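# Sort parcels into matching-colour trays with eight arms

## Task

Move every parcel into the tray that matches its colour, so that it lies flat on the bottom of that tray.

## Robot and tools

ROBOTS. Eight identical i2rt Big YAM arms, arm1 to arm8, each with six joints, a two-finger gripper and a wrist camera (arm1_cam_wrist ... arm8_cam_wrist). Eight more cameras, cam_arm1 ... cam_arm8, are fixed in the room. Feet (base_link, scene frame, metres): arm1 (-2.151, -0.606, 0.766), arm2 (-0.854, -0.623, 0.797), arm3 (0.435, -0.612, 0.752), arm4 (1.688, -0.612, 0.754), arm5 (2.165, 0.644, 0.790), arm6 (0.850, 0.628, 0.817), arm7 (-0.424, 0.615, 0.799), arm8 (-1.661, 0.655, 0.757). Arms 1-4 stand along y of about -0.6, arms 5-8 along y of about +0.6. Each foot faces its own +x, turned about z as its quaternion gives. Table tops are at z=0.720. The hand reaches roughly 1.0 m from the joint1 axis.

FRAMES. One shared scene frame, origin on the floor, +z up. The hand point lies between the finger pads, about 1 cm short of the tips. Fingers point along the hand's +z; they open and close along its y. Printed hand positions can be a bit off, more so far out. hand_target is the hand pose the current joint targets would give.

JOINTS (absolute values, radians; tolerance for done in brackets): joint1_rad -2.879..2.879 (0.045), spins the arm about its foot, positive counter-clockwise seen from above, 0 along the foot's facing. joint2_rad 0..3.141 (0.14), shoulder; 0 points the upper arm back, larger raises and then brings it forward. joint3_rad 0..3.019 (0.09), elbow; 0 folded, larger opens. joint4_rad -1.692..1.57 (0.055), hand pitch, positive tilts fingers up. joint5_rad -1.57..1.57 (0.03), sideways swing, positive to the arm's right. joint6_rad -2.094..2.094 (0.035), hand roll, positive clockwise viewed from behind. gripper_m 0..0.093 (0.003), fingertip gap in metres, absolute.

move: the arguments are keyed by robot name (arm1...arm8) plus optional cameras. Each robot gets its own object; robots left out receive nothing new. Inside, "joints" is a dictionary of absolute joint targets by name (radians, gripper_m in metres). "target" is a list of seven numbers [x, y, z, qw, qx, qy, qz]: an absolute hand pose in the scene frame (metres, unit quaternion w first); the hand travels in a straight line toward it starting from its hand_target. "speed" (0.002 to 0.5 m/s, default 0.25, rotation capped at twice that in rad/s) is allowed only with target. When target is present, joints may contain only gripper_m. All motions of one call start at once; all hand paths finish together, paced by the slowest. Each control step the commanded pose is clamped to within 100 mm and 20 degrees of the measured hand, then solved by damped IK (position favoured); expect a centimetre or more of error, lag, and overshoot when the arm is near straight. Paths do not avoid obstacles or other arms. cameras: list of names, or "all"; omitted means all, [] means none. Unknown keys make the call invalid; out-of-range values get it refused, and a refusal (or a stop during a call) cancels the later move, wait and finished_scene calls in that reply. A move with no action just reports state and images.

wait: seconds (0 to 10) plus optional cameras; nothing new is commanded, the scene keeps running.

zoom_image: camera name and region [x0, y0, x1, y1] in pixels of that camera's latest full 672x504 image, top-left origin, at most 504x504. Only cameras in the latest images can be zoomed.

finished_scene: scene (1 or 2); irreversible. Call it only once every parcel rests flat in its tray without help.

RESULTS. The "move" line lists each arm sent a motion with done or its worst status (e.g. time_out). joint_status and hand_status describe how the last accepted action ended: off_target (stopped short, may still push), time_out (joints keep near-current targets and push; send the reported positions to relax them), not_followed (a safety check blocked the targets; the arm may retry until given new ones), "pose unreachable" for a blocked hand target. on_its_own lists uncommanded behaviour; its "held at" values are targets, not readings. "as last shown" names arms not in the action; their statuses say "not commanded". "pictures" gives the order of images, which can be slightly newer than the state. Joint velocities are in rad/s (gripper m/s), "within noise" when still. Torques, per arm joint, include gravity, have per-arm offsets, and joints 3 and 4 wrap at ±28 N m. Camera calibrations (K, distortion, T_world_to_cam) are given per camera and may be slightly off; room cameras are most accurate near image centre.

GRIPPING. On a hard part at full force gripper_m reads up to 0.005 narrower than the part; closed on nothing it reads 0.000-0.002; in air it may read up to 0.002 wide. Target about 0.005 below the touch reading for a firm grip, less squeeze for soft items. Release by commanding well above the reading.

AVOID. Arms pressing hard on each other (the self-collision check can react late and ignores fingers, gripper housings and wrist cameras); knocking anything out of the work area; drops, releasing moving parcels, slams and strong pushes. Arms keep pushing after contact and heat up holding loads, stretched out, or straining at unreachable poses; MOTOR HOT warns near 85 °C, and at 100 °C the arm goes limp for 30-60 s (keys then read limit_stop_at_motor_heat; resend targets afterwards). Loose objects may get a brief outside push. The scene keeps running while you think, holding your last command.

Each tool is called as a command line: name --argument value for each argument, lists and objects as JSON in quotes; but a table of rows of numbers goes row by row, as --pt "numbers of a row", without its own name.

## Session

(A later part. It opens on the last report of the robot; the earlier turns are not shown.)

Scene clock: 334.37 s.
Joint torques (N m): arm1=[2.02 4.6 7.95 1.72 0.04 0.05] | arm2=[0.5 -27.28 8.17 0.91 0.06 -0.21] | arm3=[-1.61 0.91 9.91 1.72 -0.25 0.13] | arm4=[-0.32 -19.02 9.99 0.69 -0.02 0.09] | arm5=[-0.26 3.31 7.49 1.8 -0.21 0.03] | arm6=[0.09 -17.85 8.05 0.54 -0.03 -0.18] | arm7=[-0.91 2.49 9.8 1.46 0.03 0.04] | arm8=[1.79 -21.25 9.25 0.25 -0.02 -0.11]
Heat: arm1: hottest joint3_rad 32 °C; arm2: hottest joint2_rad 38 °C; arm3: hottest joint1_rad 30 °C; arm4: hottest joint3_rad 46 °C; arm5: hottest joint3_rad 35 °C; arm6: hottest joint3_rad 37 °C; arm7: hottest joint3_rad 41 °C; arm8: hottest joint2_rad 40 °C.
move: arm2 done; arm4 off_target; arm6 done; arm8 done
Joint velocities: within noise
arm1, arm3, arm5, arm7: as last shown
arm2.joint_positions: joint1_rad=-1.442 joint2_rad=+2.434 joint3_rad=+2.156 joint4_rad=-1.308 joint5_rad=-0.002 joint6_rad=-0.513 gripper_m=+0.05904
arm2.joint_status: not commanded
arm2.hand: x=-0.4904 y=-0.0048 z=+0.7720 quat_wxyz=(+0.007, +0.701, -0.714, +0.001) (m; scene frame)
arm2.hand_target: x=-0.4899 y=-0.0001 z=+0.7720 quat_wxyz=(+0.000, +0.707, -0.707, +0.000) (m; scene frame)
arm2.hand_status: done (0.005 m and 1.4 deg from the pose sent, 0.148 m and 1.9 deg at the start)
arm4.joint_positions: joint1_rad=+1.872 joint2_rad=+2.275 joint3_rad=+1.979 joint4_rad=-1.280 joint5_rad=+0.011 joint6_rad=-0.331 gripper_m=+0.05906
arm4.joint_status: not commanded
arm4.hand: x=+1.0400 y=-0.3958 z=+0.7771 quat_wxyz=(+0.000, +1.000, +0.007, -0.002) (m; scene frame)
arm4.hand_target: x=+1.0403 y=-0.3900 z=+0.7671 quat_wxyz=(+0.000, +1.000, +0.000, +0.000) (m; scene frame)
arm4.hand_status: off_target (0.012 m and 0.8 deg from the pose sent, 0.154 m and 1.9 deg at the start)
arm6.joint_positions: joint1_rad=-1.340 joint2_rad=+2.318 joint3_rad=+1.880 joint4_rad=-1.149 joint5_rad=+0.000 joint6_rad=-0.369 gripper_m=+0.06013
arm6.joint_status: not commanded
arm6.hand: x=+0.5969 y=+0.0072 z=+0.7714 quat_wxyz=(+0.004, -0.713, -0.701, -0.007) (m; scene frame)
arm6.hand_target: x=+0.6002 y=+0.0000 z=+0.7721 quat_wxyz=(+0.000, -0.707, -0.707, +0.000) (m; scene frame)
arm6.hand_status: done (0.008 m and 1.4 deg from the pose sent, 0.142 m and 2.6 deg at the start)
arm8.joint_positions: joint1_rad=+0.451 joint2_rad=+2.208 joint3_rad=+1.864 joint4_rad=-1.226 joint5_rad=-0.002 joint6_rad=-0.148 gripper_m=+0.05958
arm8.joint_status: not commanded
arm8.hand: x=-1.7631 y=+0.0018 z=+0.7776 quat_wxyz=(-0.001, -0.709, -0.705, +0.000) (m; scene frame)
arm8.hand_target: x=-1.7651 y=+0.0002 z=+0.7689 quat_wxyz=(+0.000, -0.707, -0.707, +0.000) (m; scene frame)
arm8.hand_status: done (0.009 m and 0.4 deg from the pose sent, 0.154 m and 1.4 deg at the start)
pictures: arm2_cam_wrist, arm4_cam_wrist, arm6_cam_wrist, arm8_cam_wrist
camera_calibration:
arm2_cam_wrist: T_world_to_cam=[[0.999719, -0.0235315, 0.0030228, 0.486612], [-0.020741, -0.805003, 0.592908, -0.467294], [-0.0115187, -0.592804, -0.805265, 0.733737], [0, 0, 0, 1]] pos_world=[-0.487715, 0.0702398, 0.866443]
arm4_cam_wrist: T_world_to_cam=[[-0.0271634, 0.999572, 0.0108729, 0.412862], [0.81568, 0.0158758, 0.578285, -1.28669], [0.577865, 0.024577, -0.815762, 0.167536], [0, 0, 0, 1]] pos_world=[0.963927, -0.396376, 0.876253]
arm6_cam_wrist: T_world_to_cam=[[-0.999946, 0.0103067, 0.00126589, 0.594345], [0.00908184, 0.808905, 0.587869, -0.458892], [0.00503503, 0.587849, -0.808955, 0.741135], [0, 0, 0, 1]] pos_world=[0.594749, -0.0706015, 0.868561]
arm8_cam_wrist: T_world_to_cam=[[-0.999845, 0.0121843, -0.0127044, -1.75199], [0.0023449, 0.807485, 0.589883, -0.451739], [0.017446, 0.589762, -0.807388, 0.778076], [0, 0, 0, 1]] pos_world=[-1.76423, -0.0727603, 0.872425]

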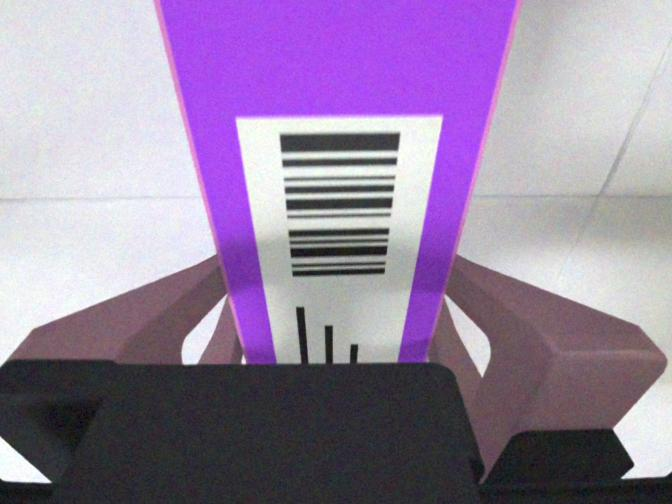

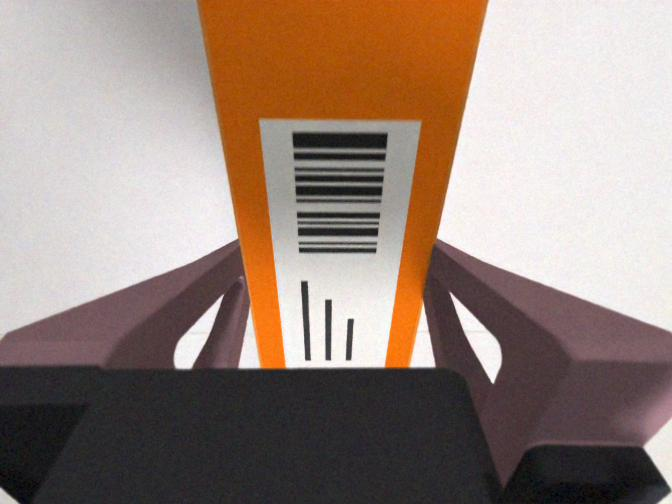

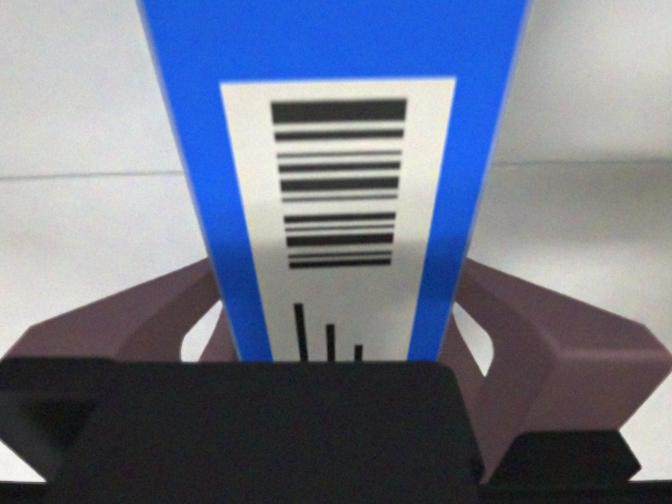

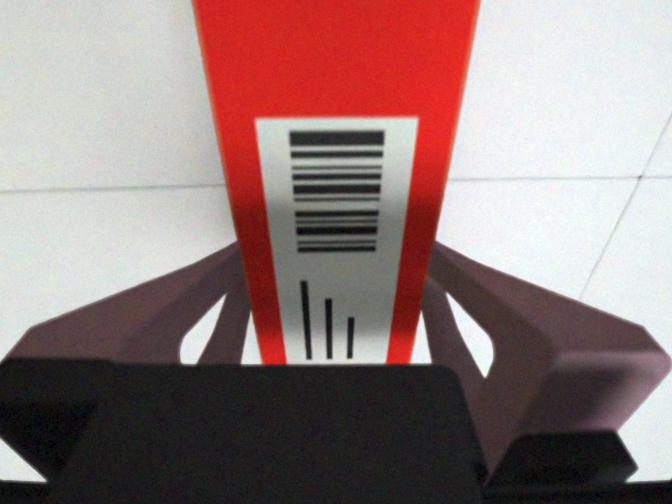

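move --arm8 '{"target":[-1.765,0.0,0.760,0,-0.707,-0.707,0],"speed":0.05}' --arm2 '{"target":[-0.49,0.0,0.763,0,0.707,-0.707,0],"speed":0.05}' --arm6 '{"target":[0.60,0.0,0.763,0,-0.707,-0.707,0],"speed":0.05}' --arm4 '{"target":[1.04,-0.39,0.762,0,1,0,0],"speed":0.05}' --cameras '[]'

move --arm8 '{"joints":{"gripper_m":0.093}}' --arm2 '{"joints":{"gripper_m":0.093}}' --arm6 '{"joints":{"gripper_m":0.093}}' --arm4 '{"joints":{"gripper_m":0.093}}' --cameras '[]'

move --arm8 '{"target":[-1.765,0.005,0.95,0,-0.707,-0.707,0]}' --arm2 '{"target":[-0.49,-0.005,0.95,0,0.707,-0.707,0]}' --arm6 '{"target":[0.60,0.01,0.95,0,-0.707,-0.707,0]}' --arm4 '{"target":[1.045,-0.39,0.95,0,1,0,0]}' --cameras '["arm2_cam_wrist","arm4_cam_wrist","arm6_cam_wrist","arm8_cam_wrist"]'

Scene clock: 352.50 s.
Joint torques (N m): arm1=[2.32 4.6 7.94 1.65 0.04 0.09] | arm2=[0.5 -26.93 7.61 0.94 0.06 -0.21] | arm3=[-1.67 0.91 9.92 1.72 -0.26 0.13] | arm4=[-0.38 -18.73 9.54 0.76 -0.03 0.09] | arm5=[-0.21 3.08 7.47 1.69 -0.2 0.03] | arm6=[0.03 -17.26 7.71 0.58 -0.02 -0.18] | arm7=[-1.03 2.26 9.78 1.46 0.04 0.05] | arm8=[1.79 -20.84 8.44 0.2 -0.01 -0.09]
Heat: arm1: hottest joint3_rad 32 °C; arm2: hottest joint3_rad 38 °C; arm3: hottest joint1_rad 30 °C; arm4: hottest joint3_rad 45 °C; arm5: hottest joint3_rad 35 °C; arm6: hottest joint2_rad 37 °C; arm7: hottest joint3_rad 41 °C; arm8: hottest joint2_rad 37 °C.
move: arm2 done; arm4 off_target; arm6 done; arm8 off_target
Joint velocities: within noise
arm1.joint_positions: joint1_rad=+1.414 joint2_rad=+0.521 joint3_rad=+1.431 joint4_rad=-1.508 joint5_rad=+0.001 joint6_rad=-0.008 gripper_m=+0.09398
arm1.joint_status: not commanded
arm1.hand: x=-2.0620 y=-0.4631 z=+1.3058 quat_wxyz=(-0.412, +0.425, -0.777, -0.215) (m; scene frame)
arm1.hand_target: x=-2.0656 y=-0.4643 z=+1.3137 quat_wxyz=(-0.417, +0.425, -0.771, -0.224) (m; scene frame)
arm1.hand_status: not commanded
arm2.joint_positions: joint1_rad=-1.442 joint2_rad=+2.434 joint3_rad=+2.156 joint4_rad=-1.292 joint5_rad=-0.002 joint6_rad=-0.513 gripper_m=+0.05904
arm2.joint_status: not commanded
arm2.hand: x=-0.4884 y=-0.0014 z=+0.7719 quat_wxyz=(+0.000, +0.701, -0.714, -0.001) (m; scene frame)
arm2.hand_target: x=-0.4900 y=-0.0002 z=+0.7631 quat_wxyz=(+0.000, +0.707, -0.707, +0.000) (m; scene frame)
arm2.hand_status: done (0.009 m and 1.1 deg from the pose sent, 0.010 m and 1.4 deg at the start)
arm3.joint_positions: joint1_rad=-1.211 joint2_rad=+0.623 joint3_rad=+1.443 joint4_rad=-1.225 joint5_rad=+0.004 joint6_rad=-0.016 gripper_m=+0.09398
arm3.joint_status: not commanded
arm3.hand: x=+0.4927 y=-0.3824 z=+1.3423 quat_wxyz=(-0.442, +0.516, -0.654, -0.333) (m; scene frame)
arm3.hand_target: x=+0.4942 y=-0.3864 z=+1.3557 quat_wxyz=(-0.450, +0.502, -0.654, -0.343) (m; scene frame)
arm3.hand_status: not commanded
arm4.joint_positions: joint1_rad=+1.872 joint2_rad=+2.275 joint3_rad=+1.979 joint4_rad=-1.272 joint5_rad=+0.011 joint6_rad=-0.331 gripper_m=+0.05906
arm4.joint_status: not commanded
arm4.hand: x=+1.0381 y=-0.3952 z=+0.7771 quat_wxyz=(-0.001, +1.000, +0.007, -0.006) (m; scene frame)
arm4.hand_target: x=+1.0404 y=-0.3901 z=+0.7621 quat_wxyz=(+0.000, +1.000, +0.000, +0.000) (m; scene frame)
arm4.hand_status: off_target (0.016 m and 1.0 deg from the pose sent, 0.016 m and 0.8 deg at the start)
arm5.joint_positions: joint1_rad=+0.611 joint2_rad=+0.625 joint3_rad=+1.427 joint4_rad=-1.371 joint5_rad=+0.001 joint6_rad=-0.010 gripper_m=+0.09397
arm5.joint_status: not commanded
arm5.hand: x=+1.9489 y=+0.5634 z=+1.3379 quat_wxyz=(+0.078, +0.864, +0.158, -0.471) (m; scene frame)
arm5.hand_target: x=+1.9517 y=+0.5625 z=+1.3505 quat_wxyz=(+0.085, +0.858, +0.156, -0.483) (m; scene frame)
arm5.hand_status: not commanded
arm6.joint_positions: joint1_rad=-1.340 joint2_rad=+2.322 joint3_rad=+1.880 joint4_rad=-1.134 joint5_rad=+0.000 joint6_rad=-0.369 gripper_m=+0.06013
arm6.joint_status: not commanded
arm6.hand: x=+0.5957 y=+0.0042 z=+0.7692 quat_wxyz=(+0.001, -0.713, -0.701, -0.002) (m; scene frame)
arm6.hand_target: x=+0.6002 y=+0.0001 z=+0.7631 quat_wxyz=(+0.000, -0.707, -0.707, +0.000) (m; scene frame)
arm6.hand_status: done (0.009 m and 1.0 deg from the pose sent, 0.012 m and 1.4 deg at the start)
arm7.joint_positions: joint1_rad=-1.031 joint2_rad=+0.496 joint3_rad=+1.379 joint4_rad=-1.460 joint5_rad=-0.002 joint6_rad=+0.008 gripper_m=+0.09397
arm7.joint_status: not commanded
arm7.hand: x=-0.4405 y=+0.4446 z=+1.3303 quat_wxyz=(-0.321, -0.654, -0.588, +0.351) (m; scene frame)
arm7.hand_target: x=-0.4421 y=+0.4475 z=+1.3403 quat_wxyz=(-0.324, -0.651, -0.583, +0.363) (m; scene frame)
arm7.hand_status: not commanded
arm8.joint_positions: joint1_rad=+0.451 joint2_rad=+2.208 joint3_rad=+1.864 joint4_rad=-1.209 joint5_rad=-0.002 joint6_rad=-0.149 gripper_m=+0.05958
arm8.joint_status: not commanded
arm8.hand: x=-1.7638 y=-0.0024 z=+0.7776 quat_wxyz=(-0.006, -0.709, -0.705, +0.007) (m; scene frame)
arm8.hand_target: x=-1.7650 y=+0.0005 z=+0.7601 quat_wxyz=(+0.000, -0.707, -0.707, +0.000) (m; scene frame)
arm8.hand_status: off_target (0.018 m and 1.1 deg from the pose sent, 0.018 m and 0.4 deg at the start)
pictures: none
No camera images: "cameras" was empty.

Scene clock: 353.13 s.
Joint torques (N m): arm1=[2.43 4.48 8.09 1.85 0.02 0.09] | arm2=[0.5 -26.93 7.61 0.96 0.06 -0.21] | arm3=[-1.61 1.03 9.89 1.73 -0.26 0.13] | arm4=[-0.38 -18.73 9.54 0.75 -0.02 0.09] | arm5=[-0.73 2.67 7.31 1.94 -0.19 0.06] | arm6=[0.03 -17.26 7.71 0.58 -0.02 -0.18] | arm7=[-1.08 2.37 9.77 1.43 0.02 0.03] | arm8=[1.73 -20.54 8.42 0.32 -0.01 -0.1]
Heat: arm1: hottest joint3_rad 32 °C; arm2: hottest joint3_rad 38 °C; arm3: hottest joint1_rad 30 °C; arm4: hottest joint3_rad 45 °C; arm5: hottest joint3_rad 35 °C; arm6: hottest joint2_rad 37 °C; arm7: hottest joint3_rad 41 °C; arm8: hottest joint2_rad 37 °C.
move: arm2 done; arm4 done; arm6 done; arm8 done
Joint velocities: within noise
arm1, arm3, arm5, arm7: as last shown
arm2.joint_positions: joint1_rad=-1.442 joint2_rad=+2.434 joint3_rad=+2.156 joint4_rad=-1.292 joint5_rad=-0.002 joint6_rad=-0.513 gripper_m=+0.09281
arm2.joint_status: all done
arm2.hand: x=-0.4884 y=-0.0014 z=+0.7719 quat_wxyz=(+0.000, +0.701, -0.714, -0.001) (m; scene frame)
arm2.hand_target: x=-0.4900 y=-0.0002 z=+0.7631 quat_wxyz=(+0.000, +0.707, -0.707, +0.000) (m; scene frame)
arm2.hand_status: not commanded
arm4.joint_positions: joint1_rad=+1.872 joint2_rad=+2.275 joint3_rad=+1.979 joint4_rad=-1.271 joint5_rad=+0.011 joint6_rad=-0.331 gripper_m=+0.09279
arm4.joint_status: all done
arm4.hand: x=+1.0379 y=-0.3951 z=+0.7771 quat_wxyz=(-0.001, +1.000, +0.007, -0.006) (m; scene frame)
arm4.hand_target: x=+1.0404 y=-0.3901 z=+0.7621 quat_wxyz=(+0.000, +1.000, +0.000, +0.000) (m; scene frame)
arm4.hand_status: not commanded
arm6.joint_positions: joint1_rad=-1.340 joint2_rad=+2.322 joint3_rad=+1.880 joint4_rad=-1.133 joint5_rad=+0.000 joint6_rad=-0.370 gripper_m=+0.09277
arm6.joint_status: all done
arm6.hand: x=+0.5956 y=+0.0041 z=+0.7692 quat_wxyz=(+0.001, -0.713, -0.701, -0.002) (m; scene frame)
arm6.hand_target: x=+0.6001 y=+0.0000 z=+0.7631 quat_wxyz=(+0.000, -0.707, -0.707, +0.000) (m; scene frame)
arm6.hand_status: not commanded
arm8.joint_positions: joint1_rad=+0.451 joint2_rad=+2.208 joint3_rad=+1.864 joint4_rad=-1.209 joint5_rad=-0.002 joint6_rad=-0.149 gripper_m=+0.09281
arm8.joint_status: all done
arm8.hand: x=-1.7638 y=-0.0025 z=+0.7776 quat_wxyz=(-0.007, -0.709, -0.705, +0.007) (m; scene frame)
arm8.hand_target: x=-1.7650 y=+0.0004 z=+0.7601 quat_wxyz=(+0.000, -0.707, -0.707, +0.000) (m; scene frame)
arm8.hand_status: not commanded
pictures: none
No camera images: "cameras" was empty.

Scene clock: 355.00 s.
Joint torques (N m): arm1=[2.49 4.6 7.97 1.69 0.03 0.08] | arm2=[0.21 -25.99 12.14 0.1 0.06 -0.21] | arm3=[-1.67 0.85 9.92 1.72 -0.25 0.12] | arm4=[-0.26 -17.61 15.24 -0.28 -0.02 0.1] | arm5=[-0.32 2.96 7.41 1.72 -0.21 0.01] | arm6=[-0.38 -17.73 12.78 -0.27 -0.02 -0.18] | arm7=[-1.08 2.43 9.81 1.46 0.03 0.04] | arm8=[1.44 -19.9 14.48 -0.64 -0.01 -0.11]
Heat: arm1: hottest joint3_rad 32 °C; arm2: hottest joint3_rad 38 °C; arm3: hottest joint1_rad 30 °C; arm4: hottest joint3_rad 46 °C; arm5: hottest joint3_rad 35 °C; arm6: hottest joint2_rad 37 °C; arm7: hottest joint3_rad 41 °C; arm8: hottest joint2_rad 37 °C.
move: arm2 off_target; arm4 off_target; arm6 off_target; arm8 off_target
Joint velocities: within noise
arm1, arm3, arm5, arm7: as last shown
arm2.joint_positions: joint1_rad=-1.442 joint2_rad=+2.331 joint3_rad=+2.411 joint4_rad=-1.669 joint5_rad=-0.002 joint6_rad=-0.517 gripper_m=+0.09292
arm2.joint_status: not commanded
arm2.hand: x=-0.4950 y=-0.0128 z=+0.9410 quat_wxyz=(+0.009, +0.702, -0.712, +0.001) (m; scene frame)
arm2.hand_target: x=-0.4903 y=-0.0057 z=+0.9500 quat_wxyz=(-0.004, +0.707, -0.707, -0.001) (m; scene frame)
arm2.hand_status: off_target (0.013 m and 1.3 deg from the pose sent, 0.178 m and 1.0 deg at the start; pose on its path clipped on 3 of 56 steps; a joint's target at an end of its range on 25 of 56 steps)
arm4.joint_positions: joint1_rad=+1.872 joint2_rad=+2.184 joint3_rad=+2.262 joint4_rad=-1.679 joint5_rad=+0.011 joint6_rad=-0.331 gripper_m=+0.09291
arm4.joint_status: not commanded
arm4.hand: x=+1.0556 y=-0.3986 z=+0.9444 quat_wxyz=(+0.004, +1.000, +0.007, +0.010) (m; scene frame)
arm4.hand_target: x=+1.0459 y=-0.3901 z=+0.9499 quat_wxyz=(+0.000, +1.000, +0.000, -0.001) (m; scene frame)
arm4.hand_status: off_target (0.015 m and 1.5 deg from the pose sent, 0.173 m and 1.0 deg at the start; pose on its path clipped on 7 of 56 steps)
arm6.joint_positions: joint1_rad=-1.340 joint2_rad=+2.152 joint3_rad=+2.007 joint4_rad=-1.476 joint5_rad=+0.000 joint6_rad=-0.375 gripper_m=+0.09288
arm6.joint_status: not commanded
arm6.hand: x=+0.6040 y=+0.0246 z=+0.9260 quat_wxyz=(+0.010, -0.711, -0.703, -0.023) (m; scene frame)
arm6.hand_target: x=+0.6006 y=+0.0111 z=+0.9503 quat_wxyz=(+0.000, -0.707, -0.707, +0.001) (m; scene frame)
arm6.hand_status: off_target (0.028 m and 3.0 deg from the pose sent, 0.181 m and 1.0 deg at the start; pose on its path clipped on 6 of 56 steps)
arm8.joint_positions: joint1_rad=+0.451 joint2_rad=+2.097 joint3_rad=+2.112 joint4_rad=-1.610 joint5_rad=-0.002 joint6_rad=-0.149 gripper_m=+0.09292
arm8.joint_status: not commanded
arm8.hand: x=-1.7609 y=+0.0164 z=+0.9420 quat_wxyz=(+0.006, -0.709, -0.705, -0.010) (m; scene frame)
arm8.hand_target: x=-1.7650 y=+0.0056 z=+0.9499 quat_wxyz=(+0.000, -0.707, -0.707, +0.001) (m; scene frame)
arm8.hand_status: off_target (0.015 m and 1.4 deg from the pose sent, 0.172 m and 1.1 deg at the start; pose on its path clipped on 7 of 56 steps)
pictures: arm2_cam_wrist, arm4_cam_wrist, arm6_cam_wrist, arm8_cam_wrist
camera_calibration:
arm2_cam_wrist: T_world_to_cam=[[0.999789, -0.0204735, 0.0016811, 0.49182], [-0.0174584, -0.803713, 0.59476, -0.574191], [-0.0108257, -0.594664, -0.803901, 0.864109], [0, 0, 0, 1]] pos_world=[-0.492386, 0.0624392, 1.03534]
arm4_cam_wrist: T_world_to_cam=[[-0.0276499, 0.999615, 0.00235746, 0.422845], [0.801613, 0.020764, 0.597482, -1.39737], [0.597203, 0.0184101, -0.801879, 0.259107], [0, 0, 0, 1]] pos_world=[0.977107, -0.398437, 1.04168]
arm6_cam_wrist: T_world_to_cam=[[-0.999923, 0.00475635, -0.01148, 0.613021], [-0.00327953, 0.79008, 0.612994, -0.579203], [0.0119857, 0.612985, -0.790004, 0.833507], [0, 0, 0, 1]] pos_world=[0.601084, -0.0562262, 1.02056]
arm8_cam_wrist: T_world_to_cam=[[-0.999805, 0.0113775, -0.0161441, -1.74452], [-0.000804873, 0.793256, 0.608888, -0.583688], [0.019734, 0.608783, -0.793092, 0.892415], [0, 0, 0, 1]] pos_world=[-1.76226, -0.0604249, 1.035]

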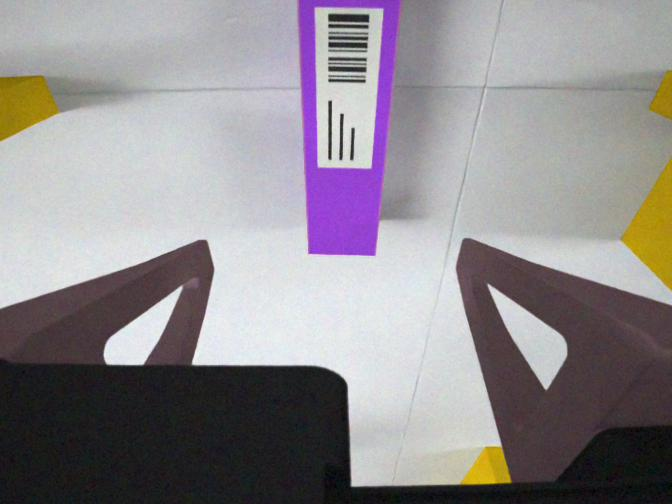

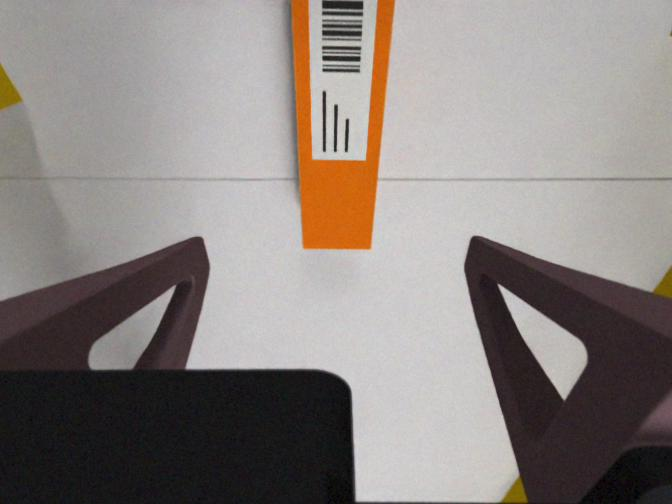

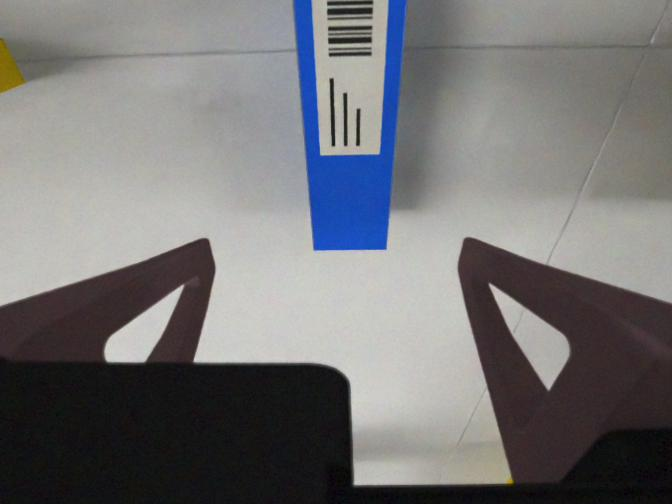

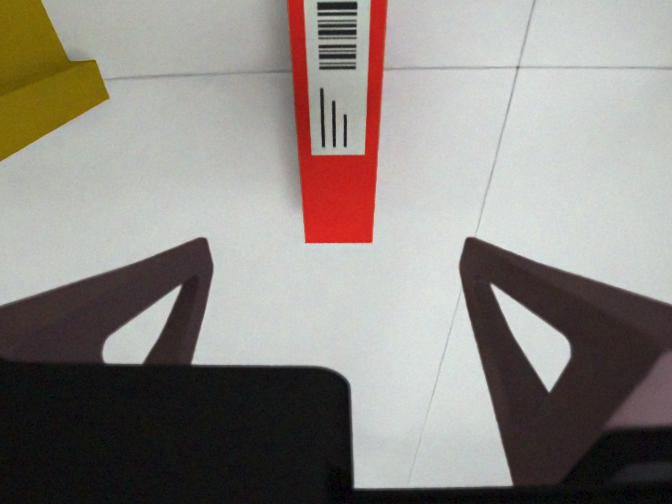

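move --arm8 '{"joints":{"joint2_rad":0.6,"joint3_rad":1.45,"joint4_rad":-1.5}}' --arm2 '{"joints":{"joint2_rad":0.6,"joint3_rad":1.45,"joint4_rad":-1.5}}' --arm6 '{"joints":{"joint2_rad":0.6,"joint3_rad":1.45,"joint4_rad":-1.5}}' --arm4 '{"joints":{"joint2_rad":0.6,"joint3_rad":1.45,"joint4_rad":-1.5}}' --arm1 '{"joints":{"joint2_rad":1.3,"joint3_rad":1.6,"joint4_rad":-1.65}}' --arm7 '{"joints":{"joint2_rad":1.3,"joint3_rad":1.6,"joint4_rad":-1.65}}' --arm3 '{"joints":{"joint2_rad":1.3,"joint3_rad":1.6,"joint4_rad":-1.65}}' --cameras '[]'

move --arm1 '{"target":[-1.758,0.01,0.88,0,-0.707,0.707,0],"speed":0.4}' --arm7 '{"target":[-0.488,-0.01,0.88,0,-0.707,-0.707,0],"speed":0.4}' --arm3 '{"target":[0.598,0.01,0.88,0,0.707,-0.707,0],"speed":0.4}' --cameras '["arm1_cam_wrist","arm7_cam_wrist","arm3_cam_wrist"]'

Scene clock: 379.80 s.
Joint torques (N m): arm1=[2.02 -8.29 9.58 0.24 0.02 0.1] | arm2=[0.21 2.43 6.68 2.22 0.08 -0.17] | arm3=[-1.73 -12.28 11.1 0.12 -0.26 0.13] | arm4=[-0.67 3.66 7.75 2.14 -0.02 0.12] | arm5=[0.03 3.25 7.5 1.89 -0.22 0.02] | arm6=[-0.38 3.96 7.23 1.16 -0.01 -0.14] | arm7=[-1.03 -8.94 11.89 -0.02 0.04 0.04] | arm8=[1.67 4.13 7.56 1.54 0.01 -0.1]
Heat: arm1: hottest joint3_rad 33 °C; arm2: hottest joint3_rad 39 °C; arm3: hottest joint1_rad 30 °C; arm4: hottest joint3_rad 45 °C; arm5: hottest joint3_rad 35 °C; arm6: hottest joint3_rad 37 °C; arm7: hottest joint3_rad 41 °C; arm8: hottest joint2_rad 37 °C.
move: arm1 done; arm2 done; arm3 done; arm4 done; arm6 done; arm7 done; arm8 done
Joint velocities: within noise
arm1.joint_positions: joint1_rad=+1.414 joint2_rad=+1.296 joint3_rad=+1.588 joint4_rad=-1.639 joint5_rad=+0.001 joint6_rad=-0.008 gripper_m=+0.09398
arm1.joint_status: all done
arm1.hand: x=-1.9297 y=-0.2640 z=+1.1468 quat_wxyz=(-0.098, +0.476, -0.873, -0.047) (m; scene frame)
arm1.hand_target: x=-1.9344 y=-0.2614 z=+1.1496 quat_wxyz=(-0.095, +0.478, -0.872, -0.048) (m; scene frame)
arm1.hand_status: not commanded
arm2.joint_positions: joint1_rad=-1.442 joint2_rad=+0.602 joint3_rad=+1.451 joint4_rad=-1.510 joint5_rad=-0.002 joint6_rad=-0.517 gripper_m=+0.09293
arm2.joint_status: all done
arm2.hand: x=-0.7551 y=-0.4557 z=+1.3340 quat_wxyz=(-0.424, +0.631, -0.640, -0.115) (m; scene frame)
arm2.hand_target: x=-0.7543 y=-0.4552 z=+1.3360 quat_wxyz=(-0.430, +0.633, -0.634, -0.112) (m; scene frame)
arm2.hand_status: not commanded
arm3.joint_positions: joint1_rad=-1.211 joint2_rad=+1.315 joint3_rad=+1.579 joint4_rad=-1.640 joint5_rad=+0.004 joint6_rad=-0.016 gripper_m=+0.09398
arm3.joint_status: all done
arm3.hand: x=+0.5356 y=-0.2190 z=+1.1270 quat_wxyz=(-0.082, +0.616, -0.781, -0.058) (m; scene frame)
arm3.hand_target: x=+0.5390 y=-0.2235 z=+1.1412 quat_wxyz=(-0.091, +0.604, -0.789, -0.068) (m; scene frame)
arm3.hand_status: not commanded
arm4.joint_positions: joint1_rad=+1.872 joint2_rad=+0.595 joint3_rad=+1.455 joint4_rad=-1.511 joint5_rad=+0.011 joint6_rad=-0.331 gripper_m=+0.09291
arm4.joint_status: all done
arm4.hand: x=+1.5132 y=-0.5443 z=+1.2946 quat_wxyz=(-0.142, +0.894, +0.001, -0.424) (m; scene frame)
arm4.hand_target: x=+1.5097 y=-0.5413 z=+1.2936 quat_wxyz=(-0.143, +0.894, -0.006, -0.425) (m; scene frame)
arm4.hand_status: not commanded
arm5: as last shown
arm6.joint_positions: joint1_rad=-1.340 joint2_rad=+0.592 joint3_rad=+1.447 joint4_rad=-1.494 joint5_rad=+0.000 joint6_rad=-0.375 gripper_m=+0.09288
arm6.joint_status: all done
arm6.hand: x=+0.7770 y=+0.4492 z=+1.3568 quat_wxyz=(-0.176, -0.635, -0.628, +0.413) (m; scene frame)
arm6.hand_target: x=+0.7769 y=+0.4472 z=+1.3556 quat_wxyz=(-0.174, -0.633, -0.634, +0.409) (m; scene frame)
arm6.hand_status: not commanded
arm7.joint_positions: joint1_rad=-1.031 joint2_rad=+1.306 joint3_rad=+1.579 joint4_rad=-1.639 joint5_rad=-0.002 joint6_rad=+0.008 gripper_m=+0.09397
arm7.joint_status: all done
arm7.hand: x=-0.4642 y=+0.2096 z=+1.1741 quat_wxyz=(-0.068, -0.740, -0.665, +0.074) (m; scene frame)
arm7.hand_target: x=-0.4681 y=+0.2115 z=+1.1846 quat_wxyz=(-0.072, -0.740, -0.664, +0.081) (m; scene frame)
arm7.hand_status: not commanded
arm8.joint_positions: joint1_rad=+0.451 joint2_rad=+0.596 joint3_rad=+1.453 joint4_rad=-1.509 joint5_rad=-0.002 joint6_rad=-0.149 gripper_m=+0.09292
arm8.joint_status: all done
arm8.hand: x=-1.6908 y=+0.4659 z=+1.2964 quat_wxyz=(-0.263, -0.635, -0.632, +0.357) (m; scene frame)
arm8.hand_target: x=-1.6923 y=+0.4628 z=+1.2962 quat_wxyz=(-0.261, -0.634, -0.633, +0.360) (m; scene frame)
arm8.hand_status: not commanded
pictures: none
No camera images: "cameras" was empty.

Scene clock: 382.50 s.
Joint torques (N m): arm1=[1.79 -21.25 12.51 -0.23 0.13 -0.04] | arm2=[0.21 2.43 6.67 2.24 0.08 -0.17] | arm3=[-1.14 -22.3 13.85 -0.32 -0.04 -0.22] | arm4=[-0.67 3.66 7.75 2.14 -0.02 0.12] | arm5=[-0.09 2.96 7.57 1.88 -0.2 0.05] | arm6=[-0.32 3.78 7.19 1.16 0 -0.15] | arm7=[-0.5 -16.09 14.43 -0.27 0 0.02] | arm8=[1.55 3.9 7.51 1.48 -0.01 -0.1]
Heat: arm1: hottest joint3_rad 33 °C; arm2: hottest joint3_rad 38 °C; arm3: hottest joint1_rad 30 °C; arm4: hottest joint3_rad 44 °C; arm5: hottest joint3_rad 35 °C; arm6: hottest joint3_rad 37 °C; arm7: hottest joint3_rad 41 °C; arm8: hottest joint2_rad 37 °C.
move: arm1 off_target; arm3 off_target; arm7 off_target
Joint velocities: within noise
arm1.joint_positions: joint1_rad=+1.414 joint2_rad=+2.373 joint3_rad=+2.418 joint4_rad=-1.624 joint5_rad=-0.011 joint6_rad=-0.563 gripper_m=+0.09398
arm1.joint_status: not commanded
arm1.hand: x=-1.7573 y=-0.0016 z=+0.8777 quat_wxyz=(+0.007, +0.701, -0.714, +0.000) (m; scene frame)
arm1.hand_target: x=-1.7584 y=+0.0094 z=+0.8799 quat_wxyz=(-0.001, +0.707, -0.707, +0.000) (m; scene frame)
arm1.hand_status: off_target (0.012 m and 1.3 deg from the pose sent, 0.419 m and 35.0 deg at the start)
arm2, arm4, arm5, arm6, arm8: as last shown
arm3.joint_positions: joint1_rad=-1.211 joint2_rad=+2.080 joint3_rad=+1.875 joint4_rad=-1.414 joint5_rad=-0.006 joint6_rad=-0.240 gripper_m=+0.09398
arm3.joint_status: not commanded
arm3.hand: x=+0.5902 y=-0.0043 z=+0.8607 quat_wxyz=(+0.018, +0.703, -0.711, +0.010) (m; scene frame)
arm3.hand_target: x=+0.5976 y=+0.0089 z=+0.8801 quat_wxyz=(+0.000, +0.707, -0.707, +0.000) (m; scene frame)
arm3.hand_status: off_target (0.025 m and 2.5 deg from the pose sent, 0.343 m and 17.7 deg at the start)
arm7.joint_positions: joint1_rad=-1.031 joint2_rad=+2.046 joint3_rad=+1.721 joint4_rad=-1.280 joint5_rad=-0.002 joint6_rad=-0.094 gripper_m=+0.09397
arm7.joint_status: not commanded
arm7.hand: x=-0.4845 y=+0.0089 z=+0.8659 quat_wxyz=(+0.011, -0.709, -0.705, -0.015) (m; scene frame)
arm7.hand_target: x=-0.4880 y=-0.0090 z=+0.8804 quat_wxyz=(+0.000, -0.707, -0.707, +0.001) (m; scene frame)
arm7.hand_status: off_target (0.024 m and 2.2 deg from the pose sent, 0.368 m and 13.1 deg at the start)
pictures: arm1_cam_wrist, arm3_cam_wrist, arm7_cam_wrist
camera_calibration:
arm1_cam_wrist: T_world_to_cam=[[0.999309, -0.0342416, -0.014478, 1.76977], [-0.0193767, -0.812087, 0.583214, -0.542506], [-0.0317276, -0.582531, -0.812189, 0.782783], [0, 0, 0, 1]] pos_world=[-1.75422, 0.0760326, 0.977789]
arm3_cam_wrist: T_world_to_cam=[[0.999869, -0.0160102, -0.0024478, -0.589214], [-0.0111322, -0.789125, 0.614132, -0.519525], [-0.011764, -0.614024, -0.789199, 0.807573], [0, 0, 0, 1]] pos_world=[0.592854, 0.0764662, 0.95495]
arm7_cam_wrist: T_world_to_cam=[[-0.99992, -0.0095639, 0.00827563, -0.494769], [-0.00267572, 0.7995, 0.60066, -0.52213], [-0.012361, 0.600589, -0.799462, 0.802218], [0, 0, 0, 1]] pos_world=[-0.48621, -0.0690923, 0.95906]

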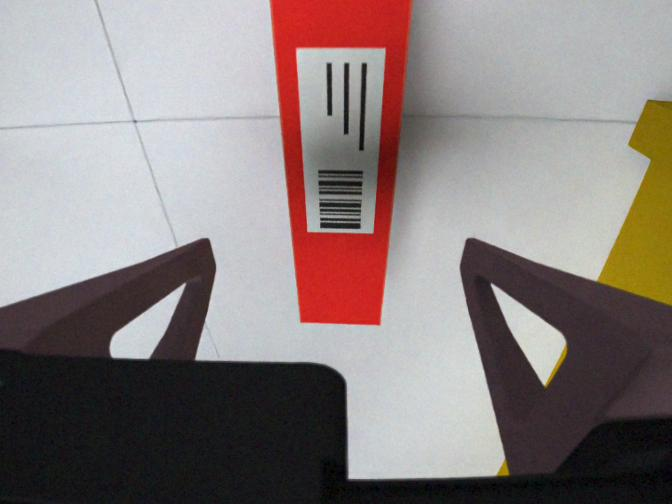

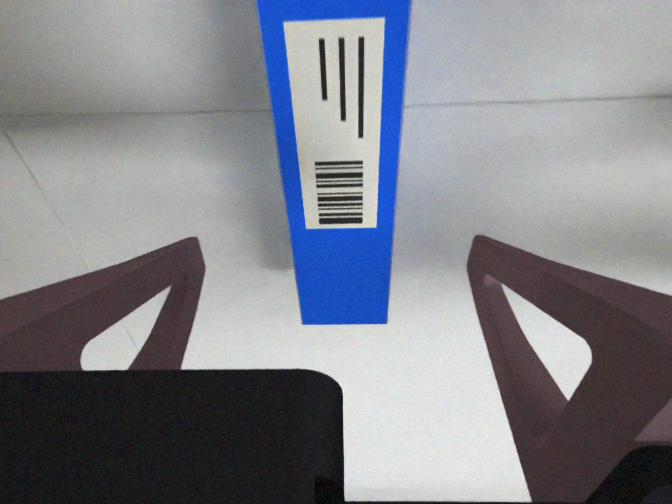

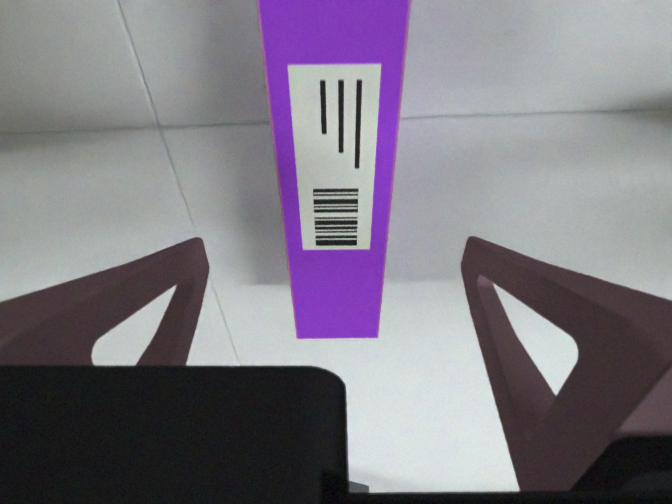

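move --arm1 '{"target":[-1.759,0.006,0.768,0,-0.707,0.707,0],"speed":0.25}' --arm7 '{"target":[-0.490,-0.01,0.768,0,-0.707,-0.707,0],"speed":0.25}' --arm3 '{"target":[0.602,0.01,0.768,0,0.707,-0.707,0],"speed":0.25}' --cameras '["arm1_cam_wrist","arm7_cam_wrist","arm3_cam_wrist"]'

move --arm1 '{"joints":{"gripper_m":0.025}}' --arm7 '{"joints":{"gripper_m":0.025}}' --arm3 '{"joints":{"gripper_m":0.025}}' --cameras '["arm1_cam_wrist","arm7_cam_wrist","arm3_cam_wrist"]'

Scene clock: 393.00 s.
Joint torques (N m): arm1=[1.85 -21.71 8.54 0.77 0.14 -0.08] | arm2=[0.21 2.37 6.67 2.22 0.08 -0.17] | arm3=[-1.55 -23.41 9.43 0.51 -0.03 -0.23] | arm4=[-0.62 3.66 7.75 2.14 -0.02 0.12] | arm5=[-0.26 2.84 7.41 1.94 -0.19 0.03] | arm6=[-0.38 3.84 7.19 1.16 -0.01 -0.15] | arm7=[-0.73 -16.62 8.85 0.46 -0.01 0.02] | arm8=[1.49 3.9 7.47 1.51 0 -0.09]
Heat: arm1: hottest joint3_rad 35 °C; arm2: hottest joint3_rad 37 °C; arm3: hottest joint2_rad 31 °C; arm4: hottest joint3_rad 43 °C; arm5: hottest joint3_rad 35 °C; arm6: hottest joint3_rad 37 °C; arm7: hottest joint3_rad 43 °C; arm8: hottest joint2_rad 36 °C.
move: arm1 off_target; arm3 off_target; arm7 done
Joint velocities: within noise
arm1.joint_positions: joint1_rad=+1.414 joint2_rad=+2.405 joint3_rad=+2.217 joint4_rad=-1.374 joint5_rad=-0.011 joint6_rad=-0.563 gripper_m=+0.09398
arm1.joint_status: not commanded
arm1.hand: x=-1.7546 y=+0.0010 z=+0.7779 quat_wxyz=(+0.000, +0.701, -0.713, -0.002) (m; scene frame)
arm1.hand_target: x=-1.7591 y=+0.0058 z=+0.7681 quat_wxyz=(+0.000, +0.707, -0.707, +0.000) (m; scene frame)
arm1.hand_status: off_target (0.012 m and 1.0 deg from the pose sent, 0.110 m and 1.3 deg at the start)
arm2, arm4, arm5, arm6, arm8: as last shown
arm3.joint_positions: joint1_rad=-1.211 joint2_rad=+2.184 joint3_rad=+1.769 joint4_rad=-1.198 joint5_rad=-0.006 joint6_rad=-0.246 gripper_m=+0.09398
arm3.joint_status: not commanded
arm3.hand: x=+0.5924 y=+0.0027 z=+0.7574 quat_wxyz=(+0.016, +0.705, -0.709, +0.008) (m; scene frame)
arm3.hand_target: x=+0.6018 y=+0.0097 z=+0.7681 quat_wxyz=(+0.000, +0.707, -0.707, +0.000) (m; scene frame)
arm3.hand_status: off_target (0.016 m and 2.1 deg from the pose sent, 0.095 m and 2.5 deg at the start)
arm7.joint_positions: joint1_rad=-1.031 joint2_rad=+2.179 joint3_rad=+1.669 joint4_rad=-1.072 joint5_rad=-0.002 joint6_rad=-0.097 gripper_m=+0.09397
arm7.joint_status: not commanded
arm7.hand: x=-0.4862 y=-0.0067 z=+0.7680 quat_wxyz=(+0.004, -0.708, -0.706, -0.005) (m; scene frame)
arm7.hand_target: x=-0.4901 y=-0.0098 z=+0.7679 quat_wxyz=(+0.000, -0.707, -0.707, +0.000) (m; scene frame)
arm7.hand_status: done (0.005 m and 0.8 deg from the pose sent, 0.100 m and 2.2 deg at the start)
pictures: arm1_cam_wrist, arm3_cam_wrist, arm7_cam_wrist
camera_calibration:
arm1_cam_wrist: T_world_to_cam=[[0.999428, -0.0332116, -0.0063434, 1.75959], [-0.0236051, -0.819663, 0.57236, -0.481114], [-0.0242084, -0.571883, -0.819978, 0.722562], [0, 0, 0, 1]] pos_world=[-1.75245, 0.0773079, 0.879017]
arm3_cam_wrist: T_world_to_cam=[[0.999943, -0.0106406, -0.00129784, -0.592493], [-0.00764299, -0.792605, 0.609687, -0.449277], [-0.00751613, -0.609642, -0.792641, 0.730409], [0, 0, 0, 1]] pos_world=[0.594515, 0.0828845, 0.852101]
arm7_cam_wrist: T_world_to_cam=[[-0.999863, -0.0123962, 0.0109452, -0.497792], [-0.00373546, 0.814072, 0.580752, -0.436012], [-0.0161093, 0.580632, -0.814007, 0.742578], [0, 0, 0, 1]] pos_world=[-0.48739, -0.0823904, 0.863127]

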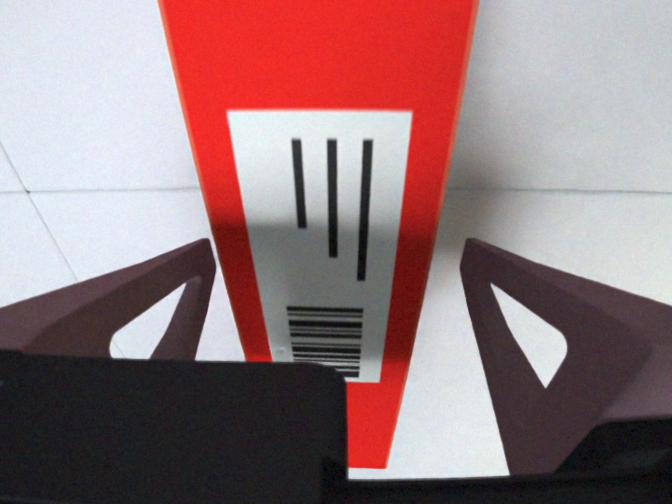

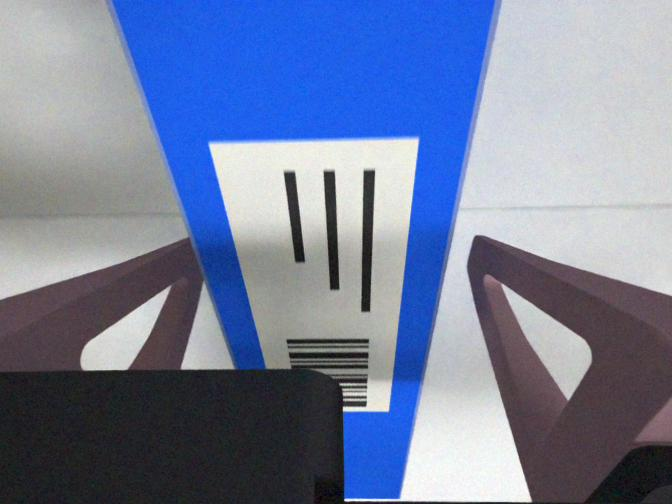

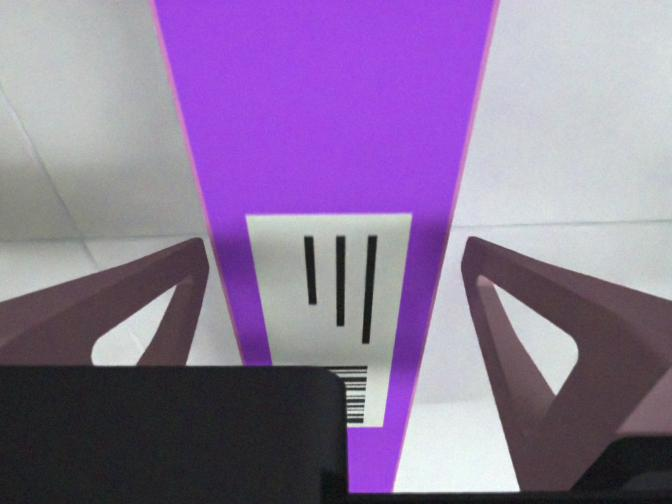

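Scene clock: 393.67 s.
Joint torques (N m): arm1=[1.73 -22.18 8.39 0.69 0.13 -0.08] | arm2=[0.21 2.37 6.67 2.24 0.08 -0.17] | arm3=[-1.49 -23.94 9.44 0.53 -0.04 -0.2] | arm4=[-0.67 3.66 7.75 2.14 -0.02 0.12] | arm5=[-0.32 2.84 7.53 1.84 -0.17 0.07] | arm6=[-0.38 3.78 7.19 1.18 -0.01 -0.15] | arm7=[-0.79 -17.38 8.85 0.47 0 0.03] | arm8=[1.49 4.13 7.51 1.48 -0.01 -0.11]
Heat: arm1: hottest joint3_rad 35 °C; arm2: hottest joint3_rad 37 °C; arm3: hottest joint2_rad 31 °C; arm4: hottest joint3_rad 43 °C; arm5: hottest joint3_rad 35 °C; arm6: hottest joint3_rad 37 °C; arm7: hottest joint3_rad 43 °C; arm8: hottest joint2_rad 36 °C.
move: arm1 off_target; arm3 off_target; arm7 off_target
Joint velocities: within noise
arm1.joint_positions: joint1_rad=+1.414 joint2_rad=+2.405 joint3_rad=+2.217 joint4_rad=-1.373 joint5_rad=-0.011 joint6_rad=-0.564 gripper_m=+0.05935
arm1.joint_status: gripper_m off_target (ended at +0.05938, target +0.02500)
arm1.hand: x=-1.7544 y=+0.0011 z=+0.7779 quat_wxyz=(-0.001, +0.701, -0.713, -0.001) (m; scene frame)
arm1.hand_target: x=-1.7590 y=+0.0058 z=+0.7681 quat_wxyz=(+0.000, +0.707, -0.707, +0.000) (m; scene frame)
arm1.hand_status: not commanded
arm2, arm4, arm5, arm6, arm8: as last shown
arm3.joint_positions: joint1_rad=-1.211 joint2_rad=+2.184 joint3_rad=+1.769 joint4_rad=-1.197 joint5_rad=-0.006 joint6_rad=-0.247 gripper_m=+0.05881
arm3.joint_status: gripper_m off_target (ended at +0.05884, target +0.02500)
arm3.hand: x=+0.5925 y=+0.0029 z=+0.7574 quat_wxyz=(+0.015, +0.705, -0.709, +0.008) (m; scene frame)
arm3.hand_target: x=+0.6019 y=+0.0097 z=+0.7681 quat_wxyz=(+0.000, +0.707, -0.707, +0.000) (m; scene frame)
arm3.hand_status: not commanded
arm7.joint_positions: joint1_rad=-1.031 joint2_rad=+2.179 joint3_rad=+1.669 joint4_rad=-1.072 joint5_rad=-0.002 joint6_rad=-0.097 gripper_m=+0.05975
arm7.joint_status: gripper_m off_target (ended at +0.05978, target +0.02500)
arm7.hand: x=-0.4862 y=-0.0067 z=+0.7680 quat_wxyz=(+0.004, -0.708, -0.706, -0.005) (m; scene frame)
arm7.hand_target: x=-0.4901 y=-0.0098 z=+0.7679 quat_wxyz=(+0.000, -0.707, -0.707, +0.000) (m; scene frame)
arm7.hand_status: not commanded
pictures: arm1_cam_wrist, arm3_cam_wrist, arm7_cam_wrist
camera_calibration:
arm1_cam_wrist: T_world_to_cam=[[0.999458, -0.0324407, -0.00561812, 1.75893], [-0.0233982, -0.819927, 0.57199, -0.480361], [-0.0231622, -0.571549, -0.820241, 0.724674], [0, 0, 0, 1]] pos_world=[-1.75243, 0.0773869, 0.879051]
arm3_cam_wrist: T_world_to_cam=[[0.999955, -0.00947786, -0.00069306, -0.593092], [-0.00709655, -0.793239, 0.608869, -0.448769], [-0.00632054, -0.608837, -0.79327, 0.730324], [0, 0, 0, 1]] pos_world=[0.594497, 0.0830457, 0.852175]
arm7_cam_wrist: T_world_to_cam=[[-0.999859, -0.0127776, 0.0109404, -0.497788], [-0.00404878, 0.814071, 0.580751, -0.436163], [-0.0163269, 0.580625, -0.814008, 0.742473], [0, 0, 0, 1]] pos_world=[-0.487361, -0.0823907, 0.863127]

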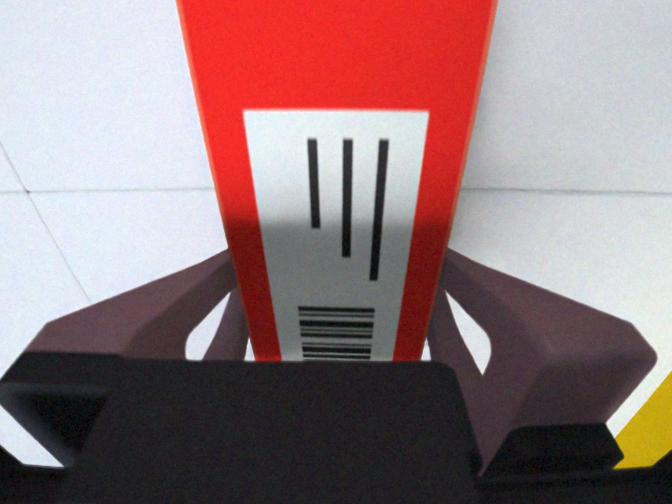

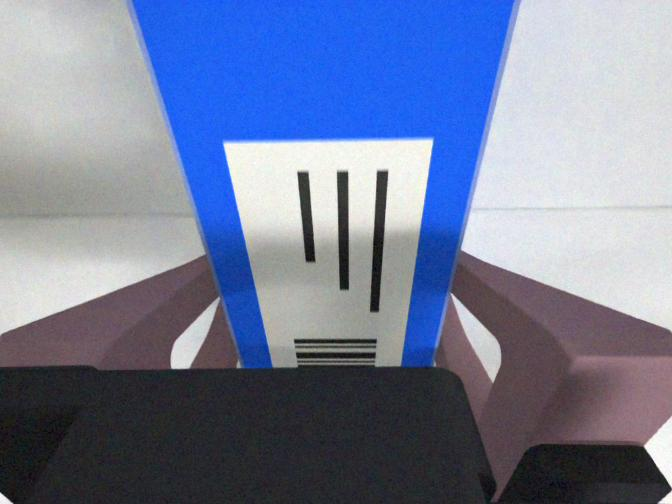

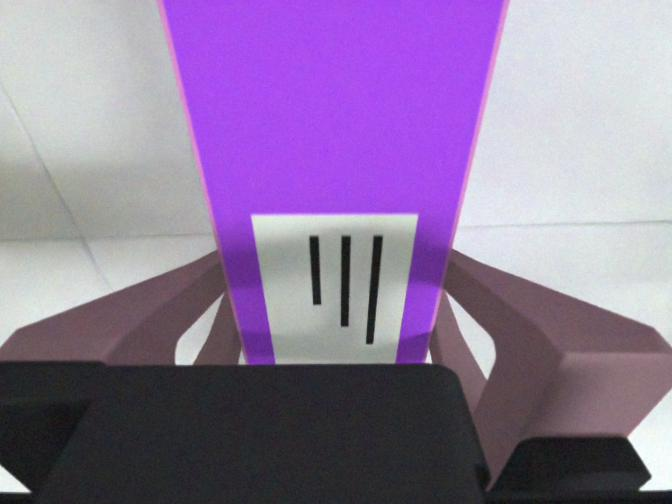

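move --arm1 '{"target":[-1.755,0.0,0.97,0,-0.707,0.707,0]}' --arm7 '{"target":[-0.486,-0.007,0.97,0,-0.707,-0.707,0]}' --arm3 '{"target":[0.5925,0.003,0.97,0,0.707,-0.707,0]}' --cameras '["arm1_cam_wrist","arm7_cam_wrist","arm3_cam_wrist"]'

Scene clock: 441.50 s.
Joint torques (N m): arm1=[0.91 -20.42 12.01 -0.06 0.1 -0.07] | arm2=[0.26 2.37 6.67 2.22 0.08 -0.17] | arm3=[-0.67 -22.48 14.32 -0.59 -0.05 -0.11] | arm4=[-0.67 3.66 7.75 2.14 -0.02 0.12] | arm5=[-0.32 3.25 7.39 1.8 -0.22 0.04] | arm6=[-0.44 3.84 7.19 1.16 -0.01 -0.14] | arm7=[-0.21 -16.21 15.38 -0.4 0 0.1] | arm8=[1.61 4.01 7.51 1.47 0.01 -0.1]
Heat: arm1: hottest joint3_rad 35 °C; arm2: hottest joint3_rad 34 °C; arm3: hottest joint2_rad 34 °C; arm4: hottest joint3_rad 39 °C; arm5: hottest joint3_rad 36 °C; arm6: hottest joint3_rad 35 °C; arm7: hottest joint3_rad 40 °C; arm8: hottest joint3_rad 34 °C.
move: arm1 off_target; arm3 off_target; arm7 off_target
Joint velocities: within noise
arm1.joint_positions: joint1_rad=+1.414 joint2_rad=+2.275 joint3_rad=+2.470 joint4_rad=-1.672 joint5_rad=-0.011 joint6_rad=-0.573 gripper_m=+0.05935
arm1.joint_status: not commanded
arm1.hand: x=-1.7600 y=-0.0045 z=+0.9655 quat_wxyz=(-0.042, +0.704, -0.709, -0.010) (m; scene frame)
arm1.hand_target: x=-1.7554 y=-0.0007 z=+0.9697 quat_wxyz=(-0.049, +0.706, -0.706, -0.010) (m; scene frame)
arm1.hand_status: off_target (0.008 m and 5.0 deg from the pose sent, 0.192 m and 1.0 deg at the start; a joint's target at an end of its range on 32 of 53 steps)
arm2, arm4, arm5, arm6, arm8: as last shown
arm3.joint_positions: joint1_rad=-1.211 joint2_rad=+2.047 joint3_rad=+2.044 joint4_rad=-1.626 joint5_rad=-0.006 joint6_rad=-0.247 gripper_m=+0.05881
arm3.joint_status: not commanded
arm3.hand: x=+0.5887 y=-0.0088 z=+0.9457 quat_wxyz=(+0.022, +0.705, -0.709, +0.012) (m; scene frame)
arm3.hand_target: x=+0.5921 y=+0.0017 z=+0.9699 quat_wxyz=(+0.000, +0.707, -0.707, +0.000) (m; scene frame)
arm3.hand_status: off_target (0.027 m and 2.9 deg from the pose sent, 0.213 m and 2.0 deg at the start; pose on its path clipped on 14 of 53 steps)
arm7.joint_positions: joint1_rad=-1.031 joint2_rad=+1.995 joint3_rad=+1.863 joint4_rad=-1.483 joint5_rad=-0.002 joint6_rad=-0.097 gripper_m=+0.05975
arm7.joint_status: not commanded
arm7.hand: x=-0.4844 y=+0.0100 z=+0.9494 quat_wxyz=(+0.014, -0.708, -0.706, -0.018) (m; scene frame)
arm7.hand_target: x=-0.4859 y=-0.0056 z=+0.9702 quat_wxyz=(+0.000, -0.707, -0.707, +0.001) (m; scene frame)
arm7.hand_status: off_target (0.027 m and 2.7 deg from the pose sent, 0.202 m and 0.7 deg at the start)
pictures: arm1_cam_wrist, arm3_cam_wrist, arm7_cam_wrist
camera_calibration:
arm1_cam_wrist: T_world_to_cam=[[0.998948, -0.0237683, 0.0392186, 1.72124], [-0.040497, -0.858494, 0.511222, -0.564028], [0.0215181, -0.512272, -0.858553, 0.99111], [0, 0, 0, 1]] pos_world=[-1.76359, 0.0644146, 1.07176]
arm3_cam_wrist: T_world_to_cam=[[0.999944, -0.00957945, -0.00443721, -0.585739], [-0.00475503, -0.783924, 0.620839, -0.585357], [-0.00942573, -0.620783, -0.783926, 0.865425], [0, 0, 0, 1]] pos_world=[0.59108, 0.0727546, 1.03924]
arm7_cam_wrist: T_world_to_cam=[[-0.999889, -0.0130544, 0.00715861, -0.494162], [-0.00601925, 0.794223, 0.607597, -0.581326], [-0.0136174, 0.607487, -0.794213, 0.862621], [0, 0, 0, 1]] pos_world=[-0.48586, -0.0687798, 1.04185]

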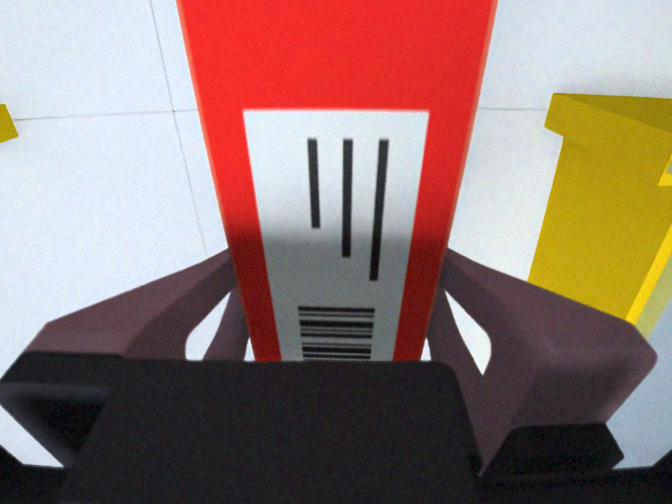

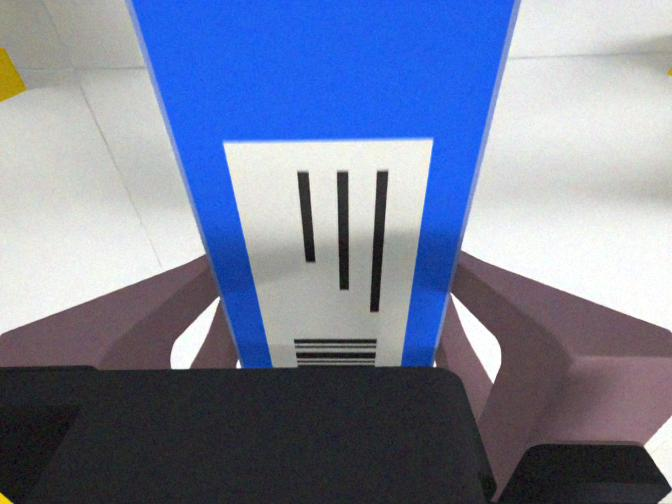

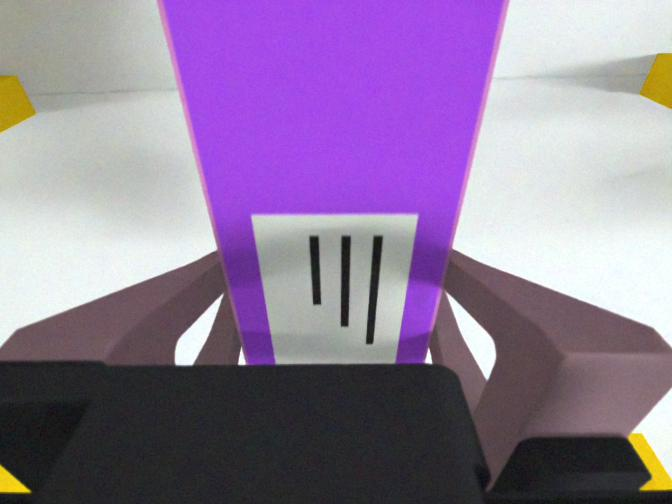

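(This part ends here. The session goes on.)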